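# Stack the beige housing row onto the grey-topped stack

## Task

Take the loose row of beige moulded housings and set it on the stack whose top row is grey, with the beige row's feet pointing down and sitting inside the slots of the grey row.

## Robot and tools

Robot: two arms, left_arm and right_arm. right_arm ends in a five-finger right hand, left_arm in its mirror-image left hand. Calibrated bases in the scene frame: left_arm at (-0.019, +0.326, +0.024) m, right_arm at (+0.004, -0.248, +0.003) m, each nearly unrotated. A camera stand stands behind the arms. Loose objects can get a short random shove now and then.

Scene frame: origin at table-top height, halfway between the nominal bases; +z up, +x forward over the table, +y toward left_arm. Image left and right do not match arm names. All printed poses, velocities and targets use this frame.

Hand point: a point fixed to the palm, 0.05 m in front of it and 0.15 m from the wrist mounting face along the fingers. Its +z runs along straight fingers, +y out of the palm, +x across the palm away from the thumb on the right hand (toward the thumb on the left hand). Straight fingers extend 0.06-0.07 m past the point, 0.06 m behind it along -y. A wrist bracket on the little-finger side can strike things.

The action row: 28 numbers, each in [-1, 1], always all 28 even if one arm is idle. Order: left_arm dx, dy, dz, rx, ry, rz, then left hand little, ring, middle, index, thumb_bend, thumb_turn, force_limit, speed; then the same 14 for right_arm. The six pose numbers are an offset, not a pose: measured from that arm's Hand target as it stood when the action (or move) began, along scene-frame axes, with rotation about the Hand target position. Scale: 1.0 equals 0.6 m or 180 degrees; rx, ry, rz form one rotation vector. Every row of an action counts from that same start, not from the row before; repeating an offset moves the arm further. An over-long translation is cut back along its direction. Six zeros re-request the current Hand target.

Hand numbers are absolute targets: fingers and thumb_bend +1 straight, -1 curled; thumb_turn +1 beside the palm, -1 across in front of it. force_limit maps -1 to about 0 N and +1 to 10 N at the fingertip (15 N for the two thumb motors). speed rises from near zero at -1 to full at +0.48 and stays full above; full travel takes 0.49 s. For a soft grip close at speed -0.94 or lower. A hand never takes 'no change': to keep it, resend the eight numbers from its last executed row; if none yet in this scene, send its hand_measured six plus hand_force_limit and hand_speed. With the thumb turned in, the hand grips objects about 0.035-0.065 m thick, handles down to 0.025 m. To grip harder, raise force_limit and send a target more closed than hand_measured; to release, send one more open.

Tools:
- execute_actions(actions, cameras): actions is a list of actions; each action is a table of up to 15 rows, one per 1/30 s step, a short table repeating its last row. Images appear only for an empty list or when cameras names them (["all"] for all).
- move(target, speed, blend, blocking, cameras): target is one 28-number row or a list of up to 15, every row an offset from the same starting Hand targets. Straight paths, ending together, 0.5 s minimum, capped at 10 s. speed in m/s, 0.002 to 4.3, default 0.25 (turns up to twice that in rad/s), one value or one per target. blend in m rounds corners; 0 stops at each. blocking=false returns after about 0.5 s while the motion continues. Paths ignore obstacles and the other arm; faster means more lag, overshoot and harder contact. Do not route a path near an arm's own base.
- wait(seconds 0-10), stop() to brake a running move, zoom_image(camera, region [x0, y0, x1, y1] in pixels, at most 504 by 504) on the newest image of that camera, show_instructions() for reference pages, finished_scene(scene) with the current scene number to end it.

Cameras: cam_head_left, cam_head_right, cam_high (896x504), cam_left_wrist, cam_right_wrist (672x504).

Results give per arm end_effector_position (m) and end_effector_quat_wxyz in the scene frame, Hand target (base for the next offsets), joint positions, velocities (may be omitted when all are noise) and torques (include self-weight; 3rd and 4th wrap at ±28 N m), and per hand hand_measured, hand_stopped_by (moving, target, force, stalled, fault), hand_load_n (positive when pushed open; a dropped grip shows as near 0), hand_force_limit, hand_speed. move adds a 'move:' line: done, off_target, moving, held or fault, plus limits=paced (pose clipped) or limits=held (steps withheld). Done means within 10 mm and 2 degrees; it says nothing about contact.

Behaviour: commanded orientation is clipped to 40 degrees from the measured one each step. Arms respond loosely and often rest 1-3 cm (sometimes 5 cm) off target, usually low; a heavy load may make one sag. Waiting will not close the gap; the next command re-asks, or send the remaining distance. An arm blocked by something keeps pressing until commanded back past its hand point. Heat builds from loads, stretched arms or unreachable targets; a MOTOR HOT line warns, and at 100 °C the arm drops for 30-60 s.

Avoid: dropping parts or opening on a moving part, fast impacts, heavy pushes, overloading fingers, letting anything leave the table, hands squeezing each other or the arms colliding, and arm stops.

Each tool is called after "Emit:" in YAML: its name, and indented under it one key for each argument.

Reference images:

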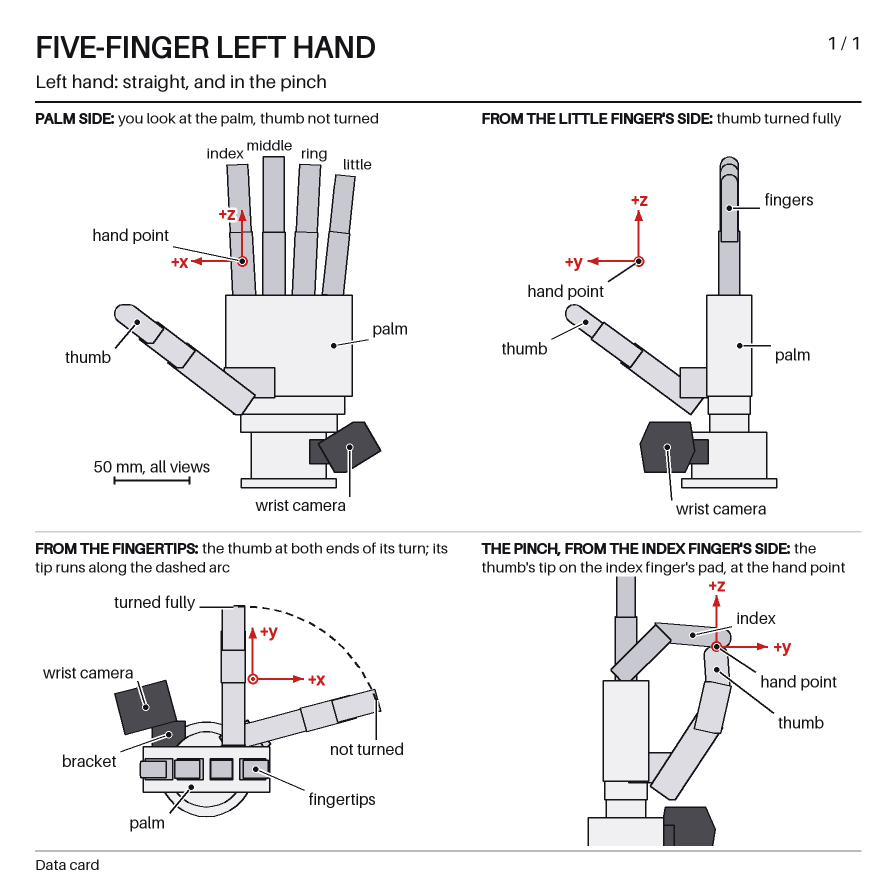

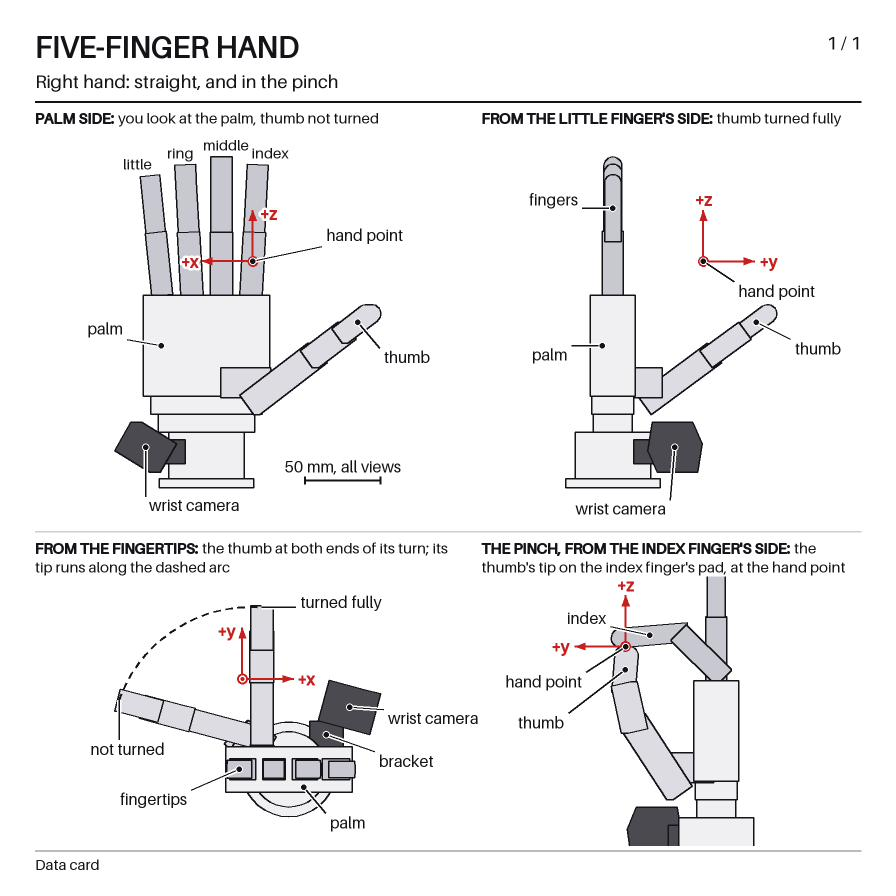

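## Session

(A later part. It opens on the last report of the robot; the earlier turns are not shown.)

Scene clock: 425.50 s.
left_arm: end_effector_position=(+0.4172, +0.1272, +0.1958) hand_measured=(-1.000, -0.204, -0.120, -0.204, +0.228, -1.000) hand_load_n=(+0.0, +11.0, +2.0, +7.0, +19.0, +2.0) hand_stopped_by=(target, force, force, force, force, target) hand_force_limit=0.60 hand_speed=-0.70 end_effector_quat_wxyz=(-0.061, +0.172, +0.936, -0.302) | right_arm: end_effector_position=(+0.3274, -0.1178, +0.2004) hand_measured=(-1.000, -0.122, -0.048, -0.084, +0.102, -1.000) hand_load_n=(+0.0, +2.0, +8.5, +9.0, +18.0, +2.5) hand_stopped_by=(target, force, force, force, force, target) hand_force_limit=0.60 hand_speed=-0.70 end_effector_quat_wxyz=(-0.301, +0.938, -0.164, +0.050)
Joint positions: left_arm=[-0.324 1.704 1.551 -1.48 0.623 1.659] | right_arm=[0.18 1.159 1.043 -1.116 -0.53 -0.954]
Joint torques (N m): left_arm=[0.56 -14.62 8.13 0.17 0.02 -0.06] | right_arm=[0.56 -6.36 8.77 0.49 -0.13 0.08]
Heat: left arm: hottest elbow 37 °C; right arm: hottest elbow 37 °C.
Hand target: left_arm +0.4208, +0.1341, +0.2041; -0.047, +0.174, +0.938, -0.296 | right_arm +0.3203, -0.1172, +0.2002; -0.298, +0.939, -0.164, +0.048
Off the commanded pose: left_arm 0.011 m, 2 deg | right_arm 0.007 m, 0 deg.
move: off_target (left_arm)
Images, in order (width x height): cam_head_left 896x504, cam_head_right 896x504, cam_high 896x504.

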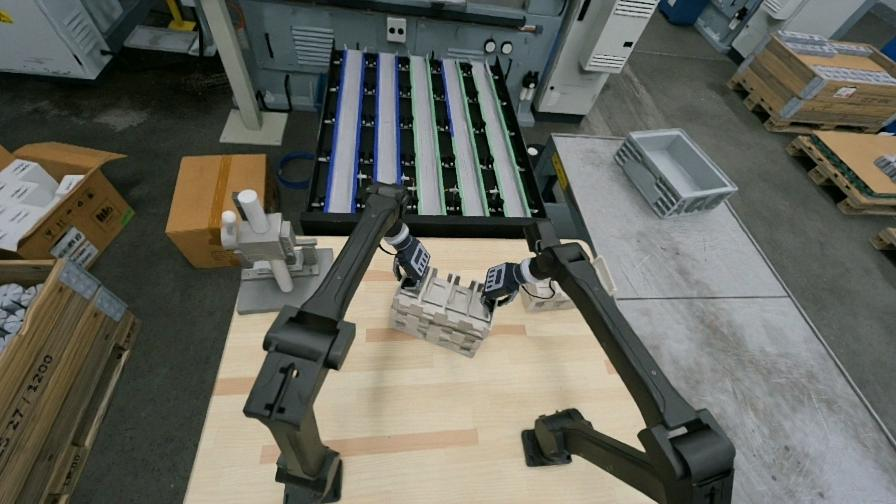

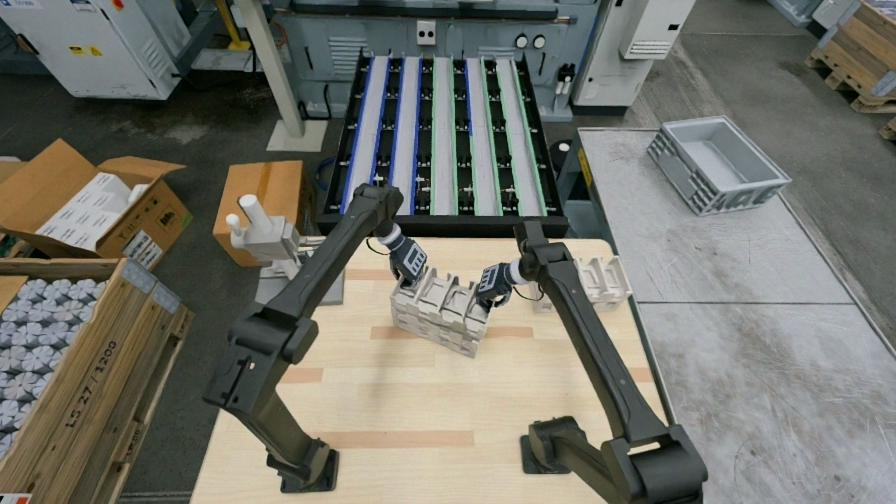

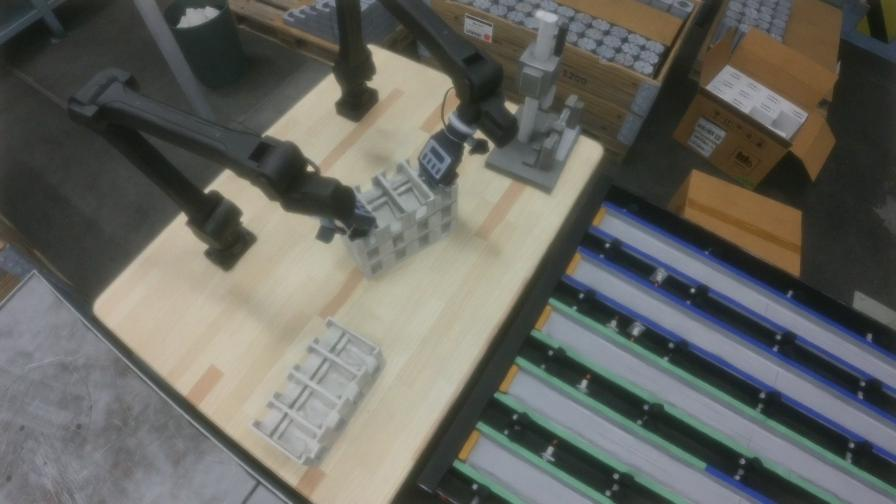

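Emit:
move:
  target:
    - [-0.012, 0.010, 0.0, 0,0,0, -1,-0.4,-0.4,-0.4,-0.6,-1,0.6,-0.7, -0.010,0.012,0.0,0,0,0,-1,-0.4,-0.4,-0.4,-0.6,-1,0.6,-0.7]
  speed: 0.03
  cameras: ["cam_high","cam_head_right","cam_head_left"]

Emit:
zoom_image:
  camera: "cam_high"
  region: [385, 175, 465, 265]

Emit:
zoom_image:
  camera: "cam_high"
  region: [330, 200, 410, 290]

Emit:
zoom_image:
  camera: "cam_head_left"
  region: [385, 285, 445, 345]

Emit:
zoom_image:
  camera: "cam_head_left"
  region: [435, 300, 495, 360]

Scene clock: 429.27 s.
left_arm: end_effector_position=(+0.4124, +0.1306, +0.1926) hand_measured=(-1.000, -0.204, -0.120, -0.204, +0.228, -1.000) hand_load_n=(+0.0, +9.5, +1.5, +7.0, +20.0, +3.0) hand_stopped_by=(target, force, force, force, force, target) hand_force_limit=0.60 hand_speed=-0.70 end_effector_quat_wxyz=(-0.063, +0.179, +0.935, -0.298) | right_arm: end_effector_position=(+0.3217, -0.1133, +0.1970) hand_measured=(-1.000, -0.122, -0.048, -0.084, +0.102, -1.000) hand_load_n=(+0.0, +0.0, +8.5, +12.5, +19.0, +5.0) hand_stopped_by=(target, force, force, force, force, target) hand_force_limit=0.60 hand_speed=-0.70 end_effector_quat_wxyz=(-0.296, +0.940, -0.164, +0.050)
Joint positions: left_arm=[-0.324 1.695 1.531 -1.48 0.615 1.677] | right_arm=[0.202 1.148 1.027 -1.105 -0.514 -0.934]
Joint torques (N m): left_arm=[1.03 -15.44 7.38 0.23 0.26 -0.15] | right_arm=[0.85 -6.53 9.17 0.47 -0.41 0.15]
Heat: left arm: hottest elbow 36 °C; right arm: hottest elbow 37 °C.
Hand target: left_arm +0.4135, +0.1401, +0.2039; -0.047, +0.174, +0.938, -0.296 | right_arm +0.3142, -0.1101, +0.2001; -0.297, +0.939, -0.164, +0.048
Off the commanded pose: left_arm 0.015 m, 2 deg | right_arm 0.009 m, 0 deg.
move: off_target (left_arm)
Images, in order (width x height): cam_head_left 896x504, cam_head_right 896x504, cam_high 896x504.

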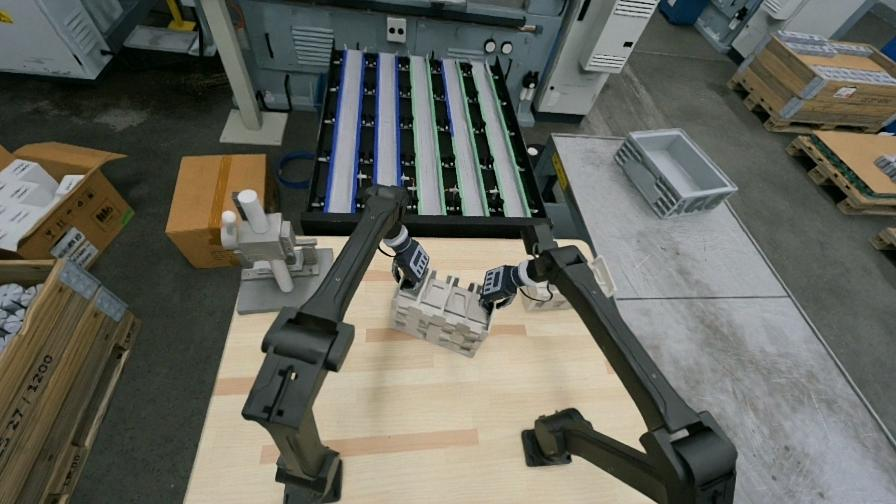

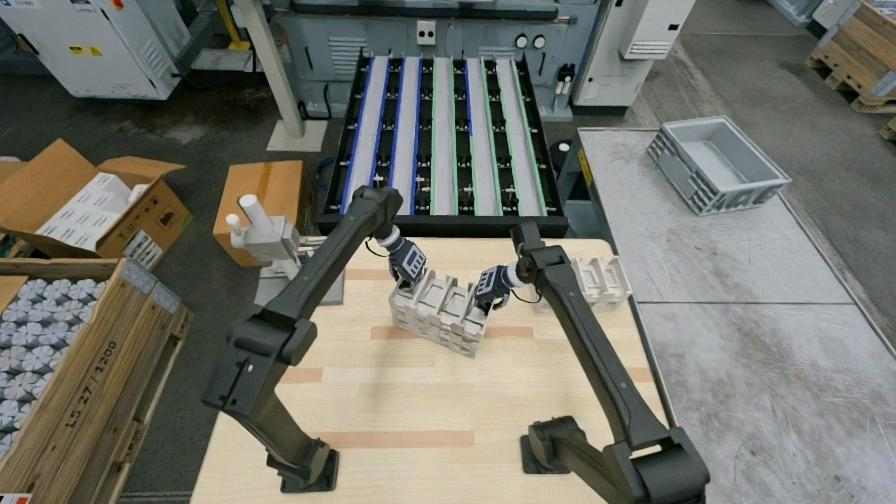

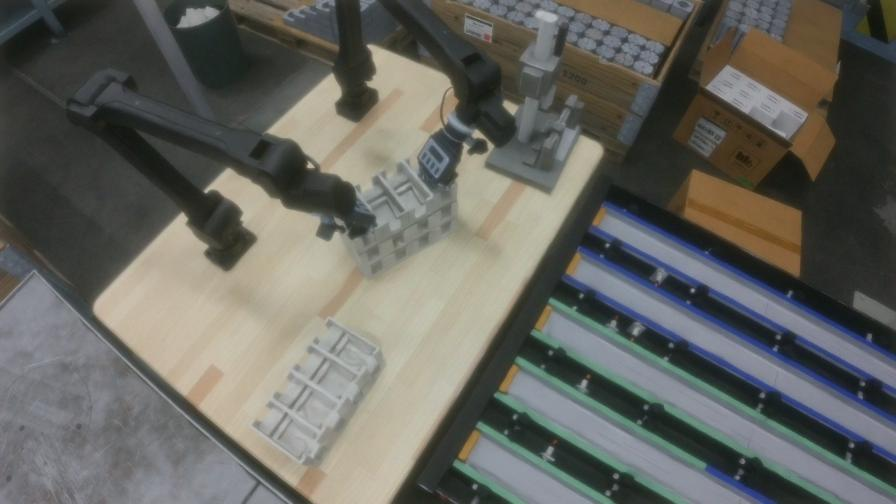

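Scaled by 5.600 from the camera's 896x504 image, which has a finer 1280x720 frame.

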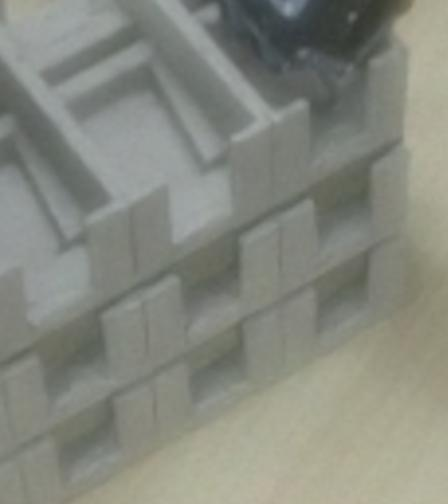

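Scaled by 5.600 from the camera's 896x504 image, which has a finer 1280x720 frame.

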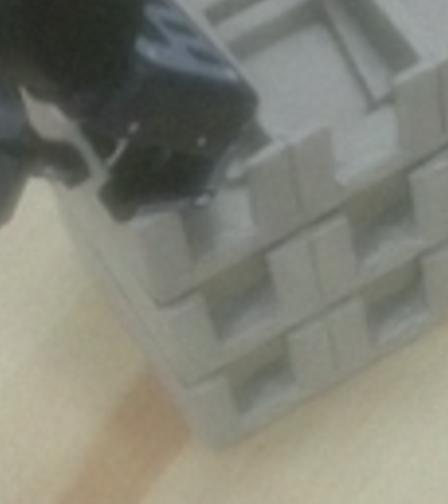

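Scaled by 8.400 from the camera's 896x504 image, which has a finer 1280x720 frame.

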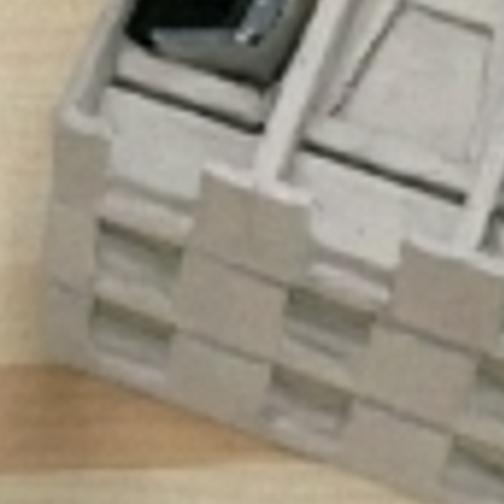

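Scaled by 8.400 from the camera's 896x504 image, which has a finer 1280x720 frame.

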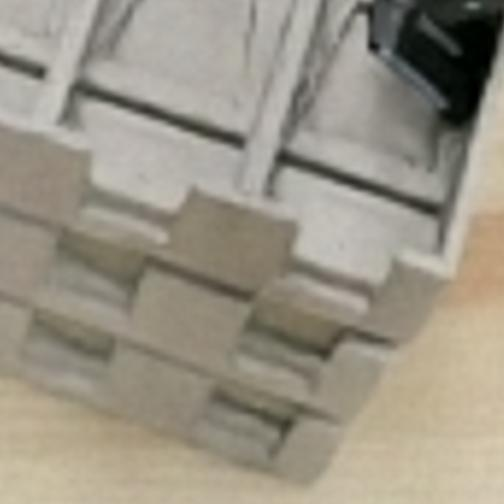

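Emit:
move:
  target:
    - [0.003, 0.0, -0.015, 0,0,0, -1,-0.4,-0.4,-0.4,-0.6,-1,0.6,-0.7, 0.003,0.0,-0.015,0,0,0,-1,-0.4,-0.4,-0.4,-0.6,-1,0.6,-0.7]
  speed: 0.03
  cameras: ["cam_high","cam_head_right","cam_head_left"]

Emit:
zoom_image:
  camera: "cam_high"
  region: [385, 175, 465, 265]

Emit:
zoom_image:
  camera: "cam_high"
  region: [330, 200, 410, 290]

Emit:
zoom_image:
  camera: "cam_head_left"
  region: [385, 285, 445, 345]

Emit:
zoom_image:
  camera: "cam_head_left"
  region: [435, 300, 495, 360]

Scene clock: 433.17 s.
left_arm: end_effector_position=(+0.4138, +0.1302, +0.1918) hand_measured=(-1.000, -0.204, -0.122, -0.204, +0.228, -1.000) hand_load_n=(+0.0, +10.0, +0.5, +6.5, +18.5, +3.0) hand_stopped_by=(target, force, force, force, force, target) hand_force_limit=0.60 hand_speed=-0.70 end_effector_quat_wxyz=(-0.058, +0.181, +0.935, -0.299) | right_arm: end_effector_position=(+0.3218, -0.1134, +0.1933) hand_measured=(-1.000, -0.122, -0.048, -0.084, +0.102, -1.000) hand_load_n=(+0.0, +0.5, +9.0, +11.0, +20.0, +4.5) hand_stopped_by=(target, force, force, force, force, target) hand_force_limit=0.60 hand_speed=-0.70 end_effector_quat_wxyz=(-0.297, +0.939, -0.164, +0.053)
Joint positions: left_arm=[-0.324 1.691 1.525 -1.466 0.616 1.677] | right_arm=[0.202 1.145 1.014 -1.089 -0.513 -0.932]
Joint torques (N m): left_arm=[1.08 -14.39 6.82 0.46 0.23 -0.13] | right_arm=[0.73 -5.6 8.73 0.84 -0.48 0.11]
Heat: left arm: hottest elbow 36 °C; right arm: hottest elbow 37 °C.
Hand target: left_arm +0.4153, +0.1401, +0.1950; -0.047, +0.174, +0.938, -0.296 | right_arm +0.3160, -0.1101, +0.1912; -0.297, +0.939, -0.164, +0.048
Off the commanded pose: left_arm 0.010 m, 1 deg | right_arm 0.007 m, 1 deg.
move: done
Images, in order (width x height): cam_head_left 896x504, cam_head_right 896x504, cam_high 896x504.

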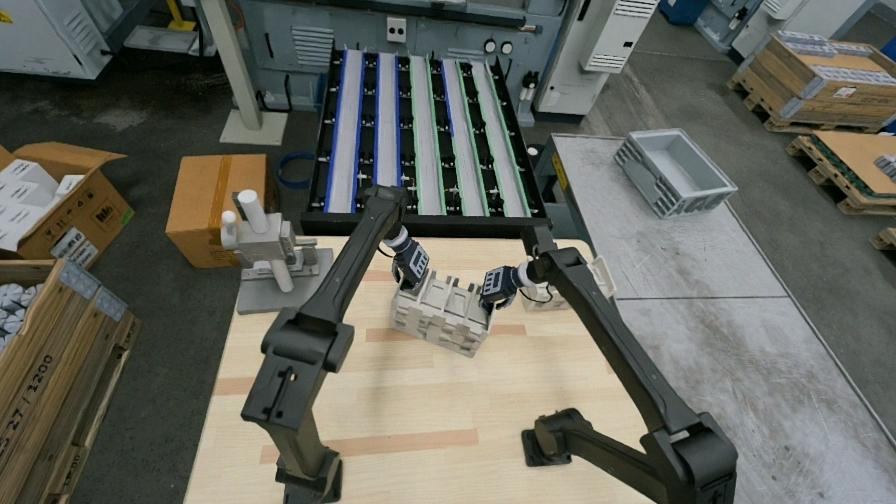

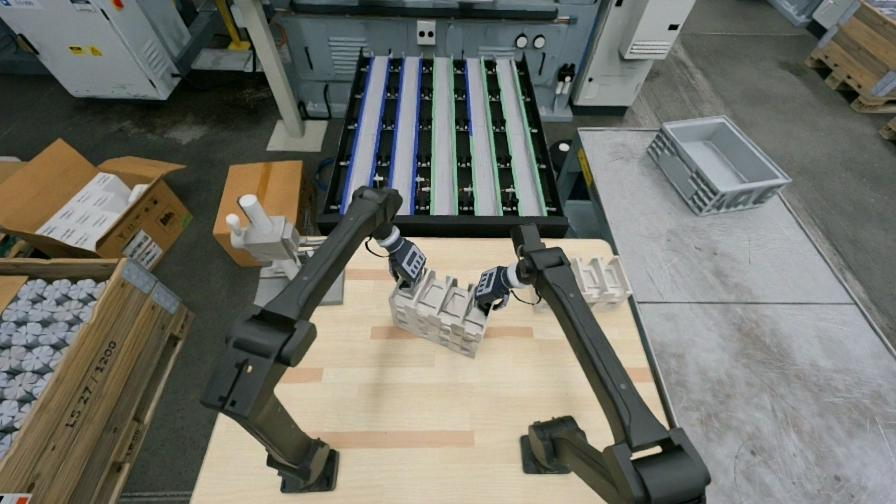

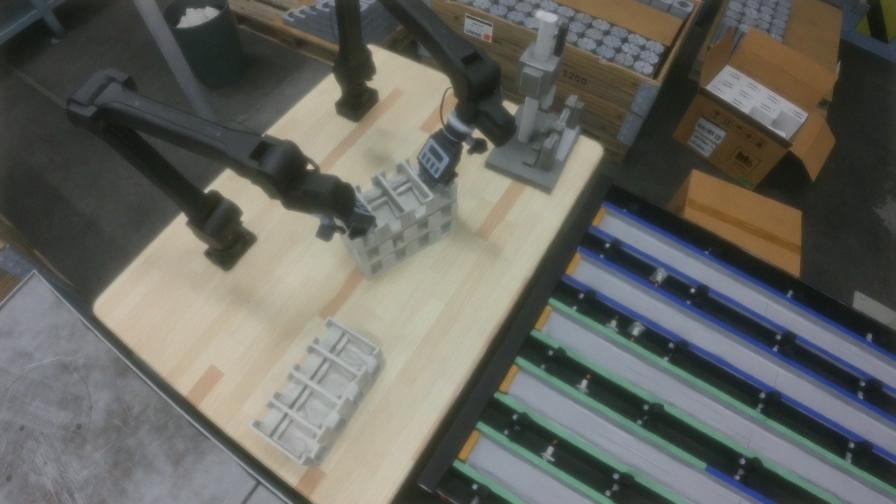

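Scaled by 5.600 from the camera's 896x504 image, which has a finer 1280x720 frame.

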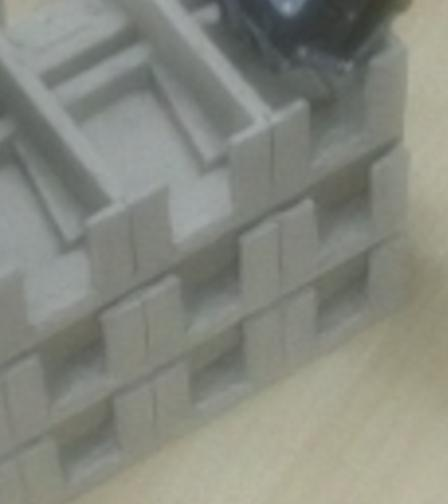

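Scaled by 5.600 from the camera's 896x504 image, which has a finer 1280x720 frame.

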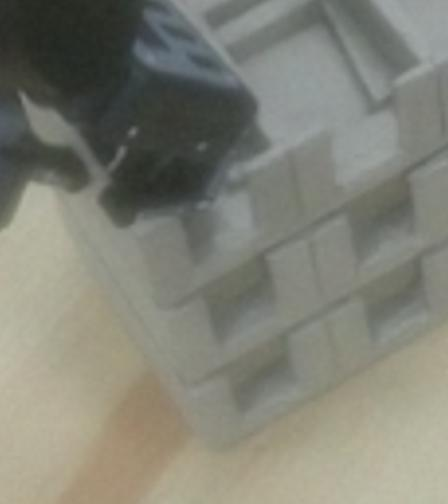

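Scaled by 8.400 from the camera's 896x504 image, which has a finer 1280x720 frame.

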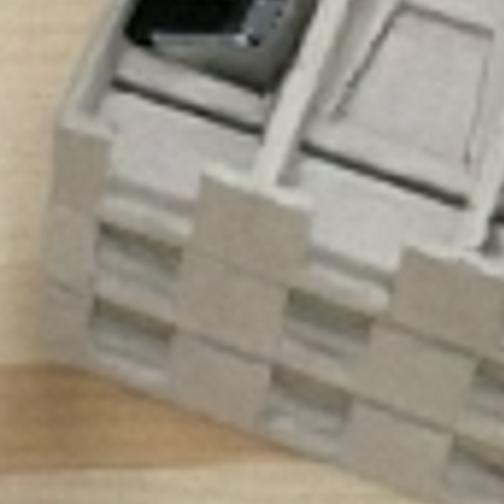

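Scaled by 8.400 from the camera's 896x504 image, which has a finer 1280x720 frame.

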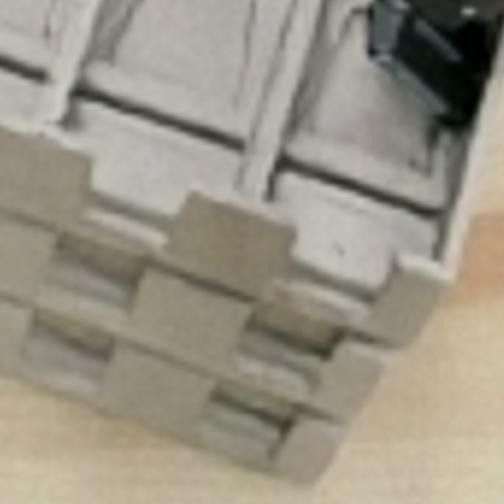

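Emit:
move:
  target:
    - [0.012, -0.004, -0.004, 0,0,0, -1,-0.4,-0.4,-0.4,-0.6,-1,0.6,-0.7, 0.012,-0.004,-0.004,0,0,0,-1,-0.4,-0.4,-0.4,-0.6,-1,0.6,-0.7]
  speed: 0.03
  cameras: ["cam_high","cam_head_right","cam_head_left"]

Emit:
zoom_image:
  camera: "cam_high"
  region: [385, 175, 465, 265]

Emit:
zoom_image:
  camera: "cam_high"
  region: [330, 200, 410, 290]

Emit:
zoom_image:
  camera: "cam_head_left"
  region: [385, 285, 445, 345]

Emit:
zoom_image:
  camera: "cam_head_left"
  region: [435, 300, 495, 360]

Scene clock: 436.73 s.
left_arm: end_effector_position=(+0.4141, +0.1307, +0.1918) hand_measured=(-1.000, -0.204, -0.122, -0.204, +0.228, -1.000) hand_load_n=(+0.0, +9.5, +0.5, +7.0, +19.0, +3.5) hand_stopped_by=(target, force, force, force, force, target) hand_force_limit=0.60 hand_speed=-0.70 end_effector_quat_wxyz=(-0.057, +0.180, +0.935, -0.299) | right_arm: end_effector_position=(+0.3228, -0.1130, +0.1932) hand_measured=(-1.000, -0.122, -0.048, -0.084, +0.102, -1.000) hand_load_n=(+0.0, +1.0, +9.0, +10.5, +19.5, +4.0) hand_stopped_by=(target, force, force, force, force, target) hand_force_limit=0.60 hand_speed=-0.70 end_effector_quat_wxyz=(-0.298, +0.939, -0.164, +0.054)
Joint positions: left_arm=[-0.322 1.691 1.525 -1.465 0.616 1.677] | right_arm=[0.202 1.145 1.014 -1.085 -0.514 -0.932]
Joint torques (N m): left_arm=[0.97 -12.69 8.5 0.5 0.23 -0.14] | right_arm=[-0.26 -4.13 9.55 0.88 -0.6 -0.02]
Heat: left arm: hottest elbow 36 °C; right arm: hottest elbow 37 °C.
Hand target: left_arm +0.4226, +0.1376, +0.1926; -0.047, +0.174, +0.938, -0.296 | right_arm +0.3233, -0.1124, +0.1888; -0.298, +0.939, -0.164, +0.048
Off the commanded pose: left_arm 0.011 m, 1 deg | right_arm 0.004 m, 1 deg.
move: off_target (left_arm)
Images, in order (width x height): cam_head_left 896x504, cam_head_right 896x504, cam_high 896x504.

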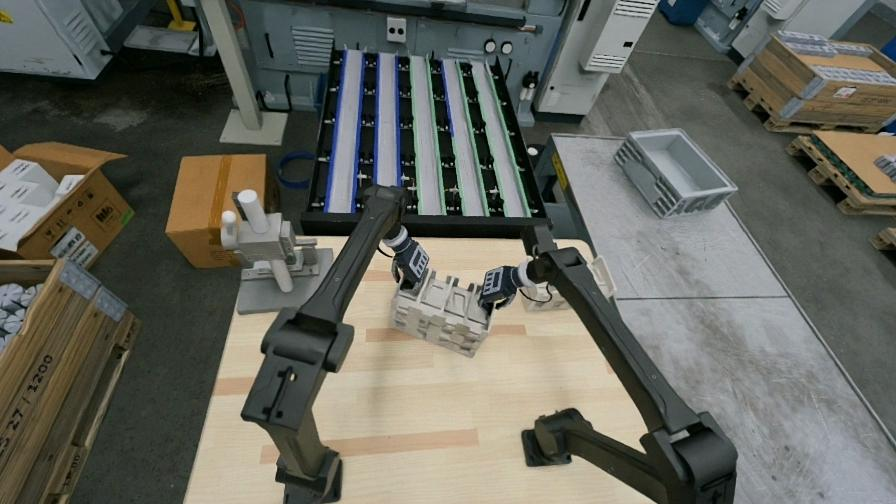

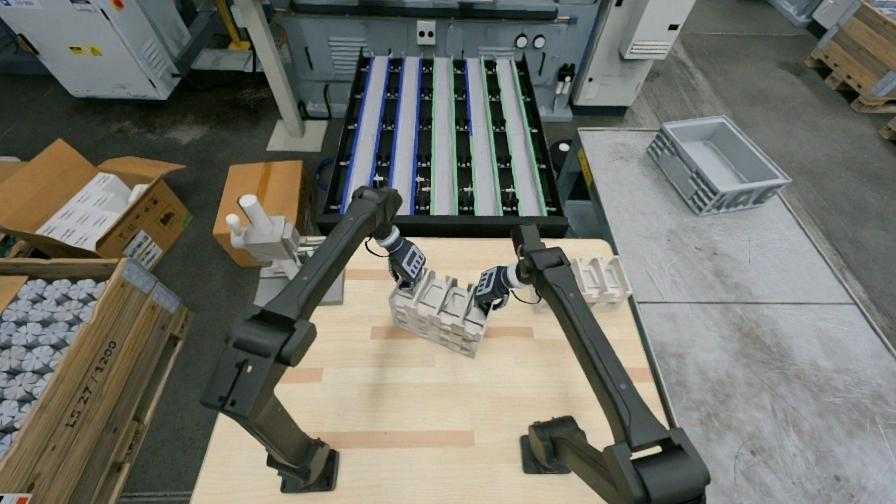

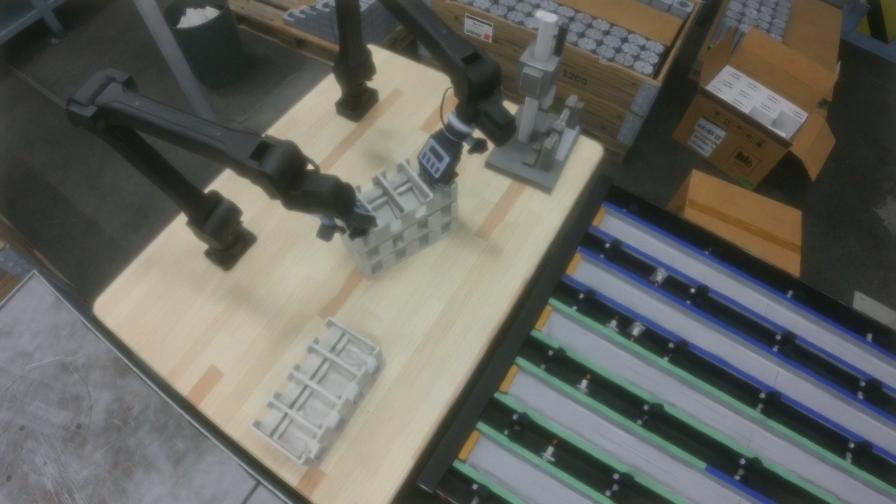

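Scaled by 5.600 from the camera's 896x504 image, which has a finer 1280x720 frame.

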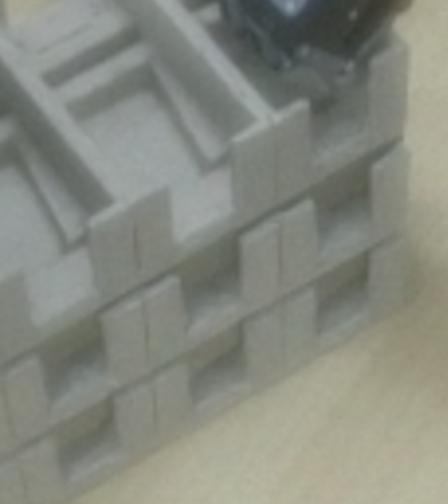

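Scaled by 5.600 from the camera's 896x504 image, which has a finer 1280x720 frame.

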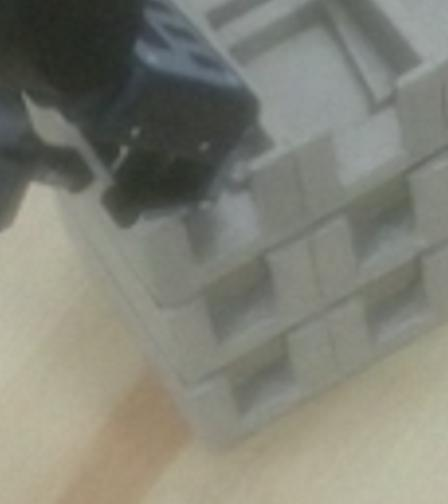

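Scaled by 8.400 from the camera's 896x504 image, which has a finer 1280x720 frame.

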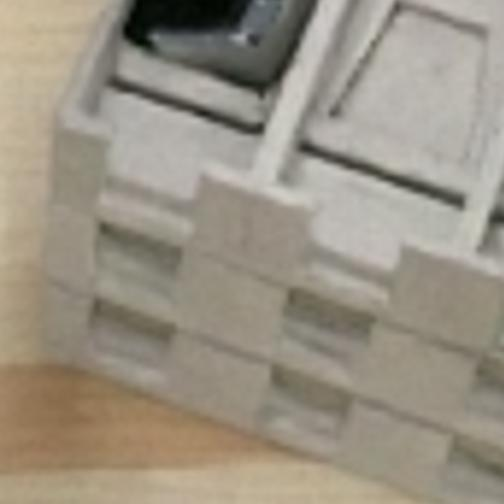

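Scaled by 8.400 from the camera's 896x504 image, which has a finer 1280x720 frame.

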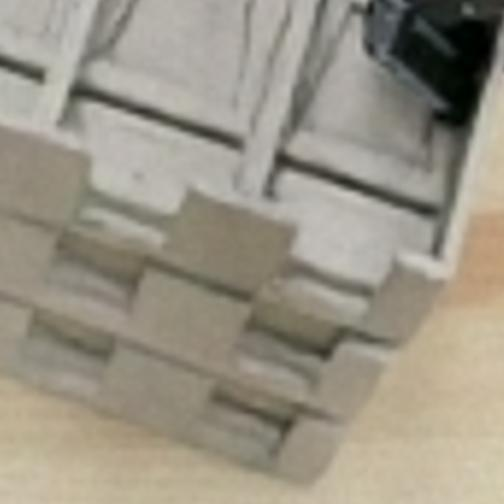

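Emit:
move:
  target:
    - [0.01, -0.004, 0.0, 0,0,0, -1,-0.4,-0.4,-0.4,-0.6,-1,0.6,-0.7, 0.02,-0.004,-0.01,0,0,0,-1,-0.4,-0.4,-0.4,-0.6,-1,0.6,-0.7]
  speed: 0.03
  cameras: ["cam_high","cam_head_right","cam_head_left"]

Emit:
zoom_image:
  camera: "cam_high"
  region: [330, 200, 410, 290]

Emit:
zoom_image:
  camera: "cam_head_left"
  region: [385, 285, 445, 345]

Emit:
zoom_image:
  camera: "cam_head_left"
  region: [435, 300, 495, 360]

Scene clock: 439.20 s.
left_arm: end_effector_position=(+0.4143, +0.1317, +0.1918) hand_measured=(-1.000, -0.204, -0.122, -0.204, +0.228, -1.000) hand_load_n=(+0.0, +8.0, +0.5, +7.5, +19.0, +3.5) hand_stopped_by=(target, force, force, force, force, target) hand_force_limit=0.60 hand_speed=-0.70 end_effector_quat_wxyz=(-0.057, +0.177, +0.936, -0.299) | right_arm: end_effector_position=(+0.3253, -0.1132, +0.1917) hand_measured=(-1.000, -0.122, -0.048, -0.084, +0.102, -1.000) hand_load_n=(+0.0, +1.5, +7.5, +7.5, +18.0, +4.5) hand_stopped_by=(target, force, force, force, force, target) hand_force_limit=0.60 hand_speed=-0.70 end_effector_quat_wxyz=(-0.304, +0.937, -0.167, +0.051)
Joint positions: left_arm=[-0.32 1.691 1.525 -1.465 0.616 1.674] | right_arm=[0.192 1.154 1.014 -1.079 -0.529 -0.932]
Joint torques (N m): left_arm=[0.79 -11.4 10.22 0.36 0.24 -0.12] | right_arm=[-0.56 -2.37 10.52 1.25 -0.2 -0.17]
Heat: left arm: hottest elbow 36 °C; right arm: hottest elbow 37 °C.
Hand target: left_arm +0.4286, +0.1353, +0.1926; -0.047, +0.174, +0.938, -0.296 | right_arm +0.3353, -0.1149, +0.1827; -0.297, +0.939, -0.164, +0.048
Off the commanded pose: left_arm 0.015 m, 1 deg | right_arm 0.013 m, 1 deg.
move: off_target (left_arm, right_arm)
Images, in order (width x height): cam_head_left 896x504, cam_head_right 896x504, cam_high 896x504.

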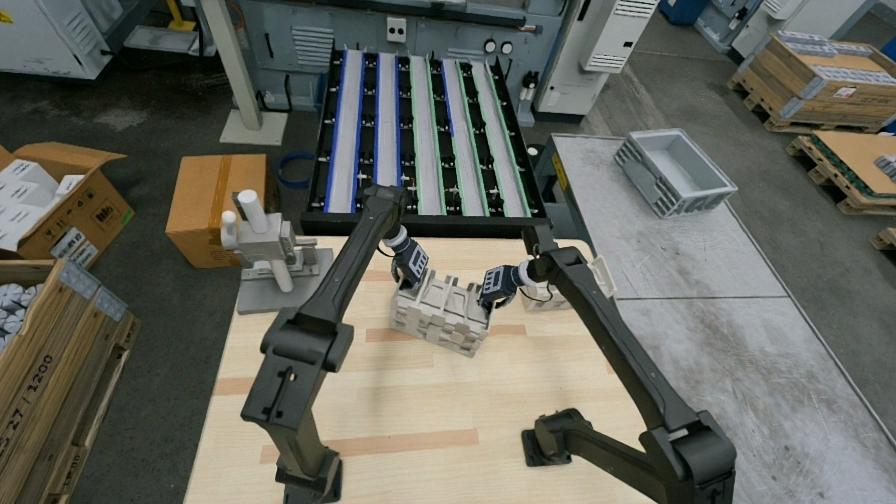

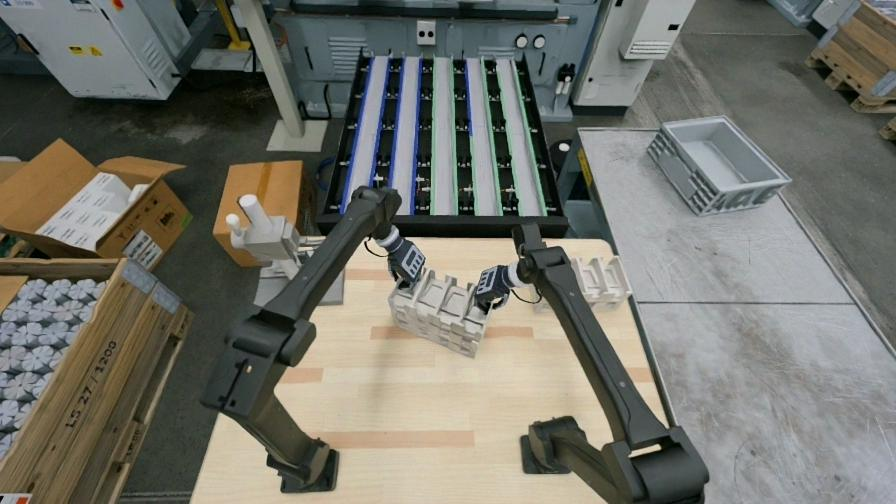

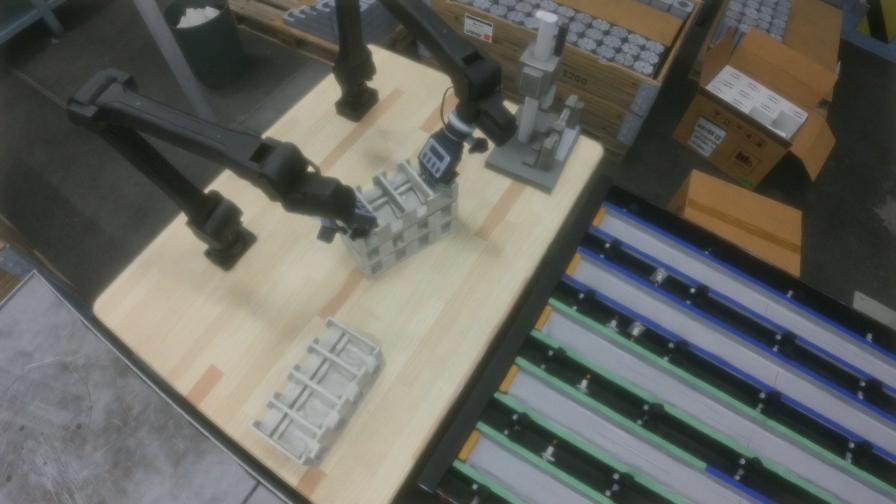

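Scaled by 5.600 from the camera's 896x504 image, which has a finer 1280x720 frame.

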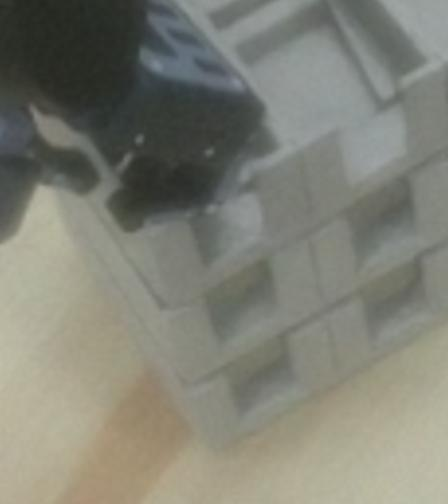

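Scaled by 8.400 from the camera's 896x504 image, which has a finer 1280x720 frame.

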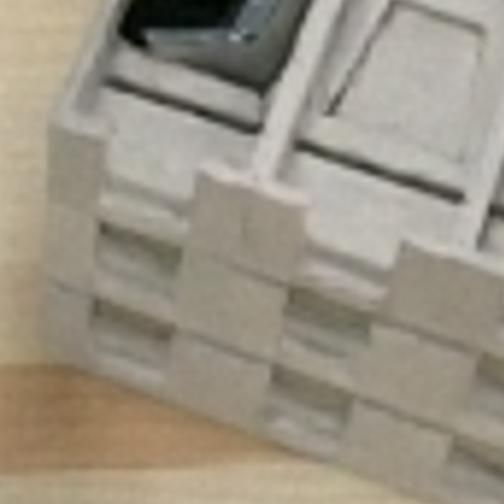

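Scaled by 8.400 from the camera's 896x504 image, which has a finer 1280x720 frame.

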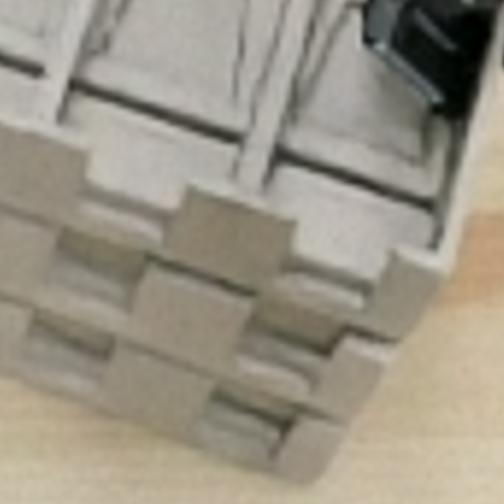

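Emit:
move:
  target:
    - [-0.01, 0.0, -0.015, 0,0,0, -1,-0.4,-0.4,-0.4,-0.6,-1,0.6,-0.7, -0.01,0.0,0.0,0,0,0,-1,-0.4,-0.4,-0.4,-0.6,-1,0.6,-0.7]
    - [-0.01, 0.012, -0.015, 0,0,0, -1,-0.4,-0.4,-0.4,-0.6,-1,0.6,-0.7, -0.01,0.012,0.0,0,0,0,-1,-0.4,-0.4,-0.4,-0.6,-1,0.6,-0.7]
    - [0.01, 0.0, -0.015, 0,0,0, -1,-0.4,-0.4,-0.4,-0.6,-1,0.6,-0.7, 0.01,0.0,0.0,0,0,0,-1,-0.4,-0.4,-0.4,-0.6,-1,0.6,-0.7]
    - [0.0, -0.015, -0.015, 0,0,0, -1,-0.4,-0.4,-0.4,-0.6,-1,0.6,-0.7, 0.0,-0.015,0.0,0,0,0,-1,-0.4,-0.4,-0.4,-0.6,-1,0.6,-0.7]
  speed: 0.03
  cameras: ["cam_high","cam_head_right","cam_head_left"]

Emit:
zoom_image:
  camera: "cam_high"
  region: [330, 200, 410, 290]

Emit:
zoom_image:
  camera: "cam_head_left"
  region: [385, 285, 445, 345]

Emit:
zoom_image:
  camera: "cam_head_left"
  region: [435, 300, 495, 360]

Emit:
zoom_image:
  camera: "cam_high"
  region: [385, 175, 465, 265]

Scene clock: 444.87 s.
left_arm: end_effector_position=(+0.4158, +0.1329, +0.1915) hand_measured=(-1.000, -0.204, -0.122, -0.204, +0.228, -1.000) hand_load_n=(+0.0, +9.5, +0.5, +5.0, +19.5, +3.5) hand_stopped_by=(target, force, force, force, force, target) hand_force_limit=0.60 hand_speed=-0.70 end_effector_quat_wxyz=(-0.056, +0.170, +0.937, -0.299) | right_arm: end_effector_position=(+0.3286, -0.1135, +0.1918) hand_measured=(-1.000, -0.122, -0.048, -0.084, +0.102, -1.000) hand_load_n=(+0.0, +2.0, +7.0, +9.0, +16.0, +5.0) hand_stopped_by=(target, force, force, force, force, target) hand_force_limit=0.60 hand_speed=-0.70 end_effector_quat_wxyz=(-0.312, +0.934, -0.166, +0.051)
Joint positions: left_arm=[-0.316 1.691 1.524 -1.459 0.616 1.661] | right_arm=[0.18 1.16 1.016 -1.073 -0.549 -0.941]
Joint torques (N m): left_arm=[-0.62 -10.75 9.22 1.31 0.29 -0.19] | right_arm=[-1.67 -2.96 10.36 0.42 0.29 -0.37]
Heat: left arm: hottest elbow 36 °C; right arm: hottest elbow 37 °C.
Hand target: left_arm +0.4285, +0.1262, +0.1838; -0.047, +0.174, +0.938, -0.296 | right_arm +0.3352, -0.1237, +0.1827; -0.298, +0.939, -0.164, +0.048
Off the commanded pose: left_arm 0.016 m, 1 deg | right_arm 0.015 m, 2 deg.
move: off_target (left_arm, right_arm)
Images, in order (width x height): cam_head_left 896x504, cam_head_right 896x504, cam_high 896x504.

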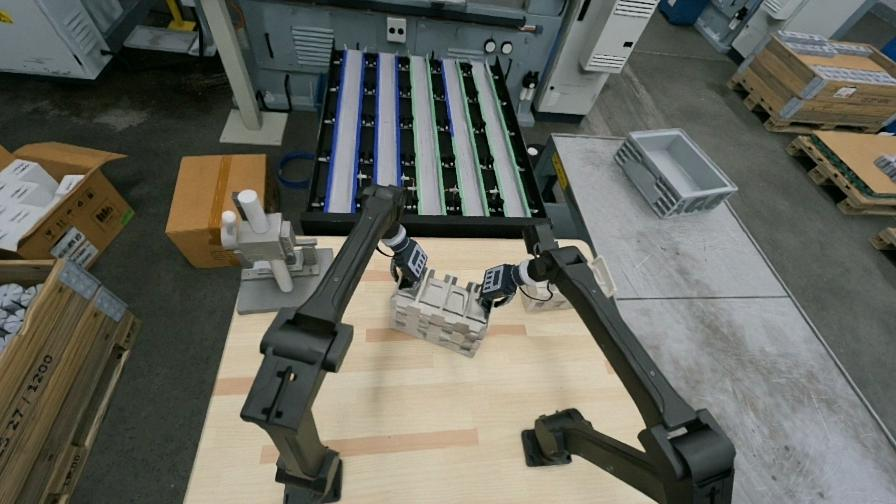

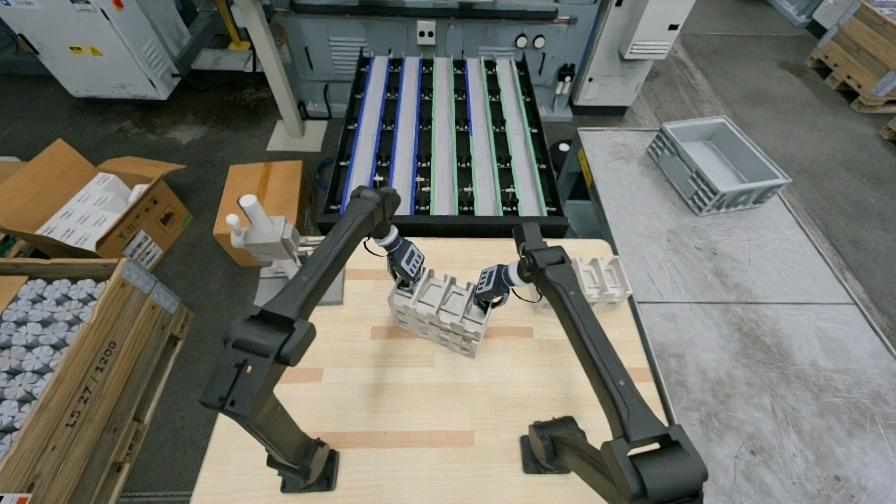

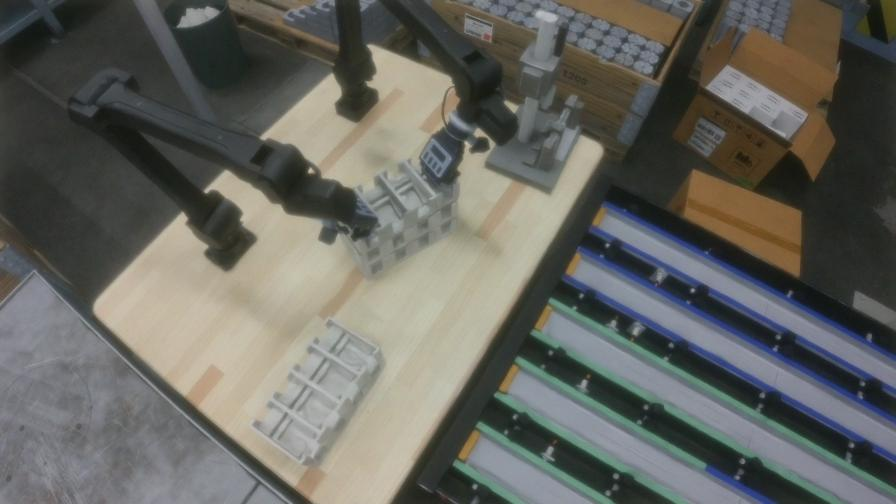

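Scaled by 5.600 from the camera's 896x504 image, which has a finer 1280x720 frame.

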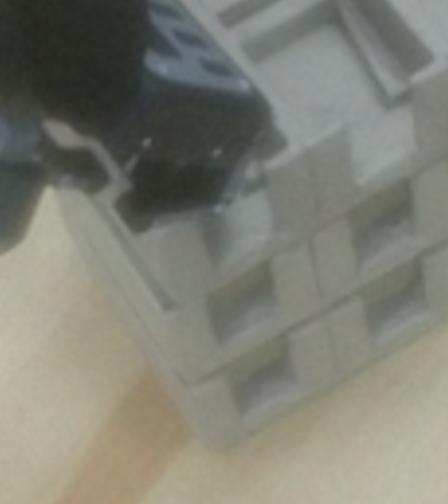

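Scaled by 8.400 from the camera's 896x504 image, which has a finer 1280x720 frame.

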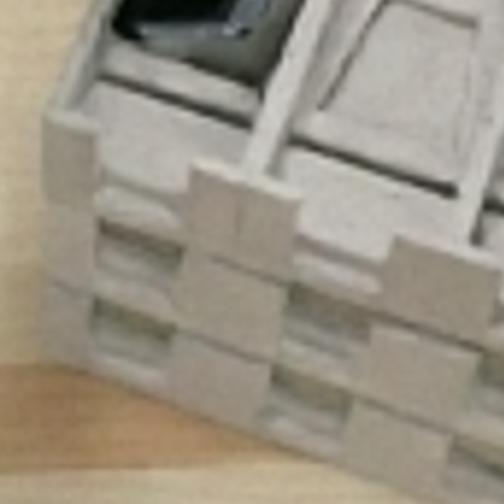

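Scaled by 8.400 from the camera's 896x504 image, which has a finer 1280x720 frame.

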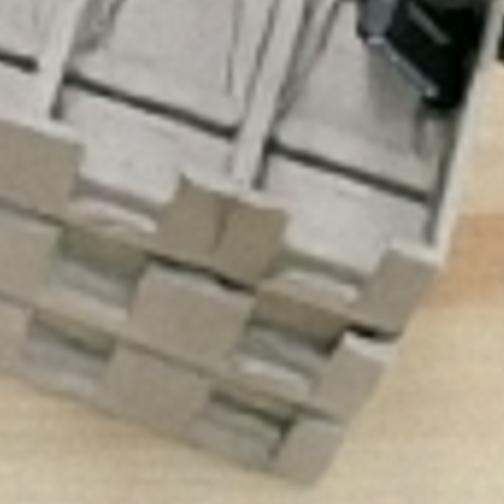

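Scaled by 5.600 from the camera's 896x504 image, which has a finer 1280x720 frame.

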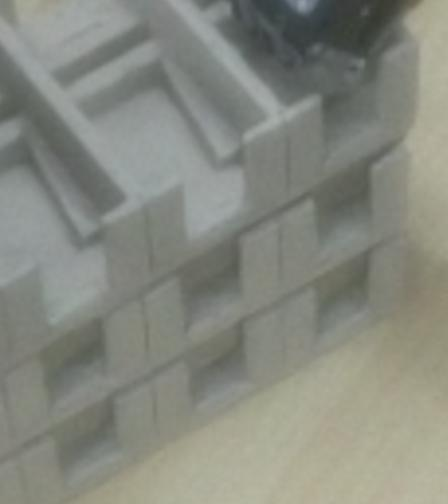

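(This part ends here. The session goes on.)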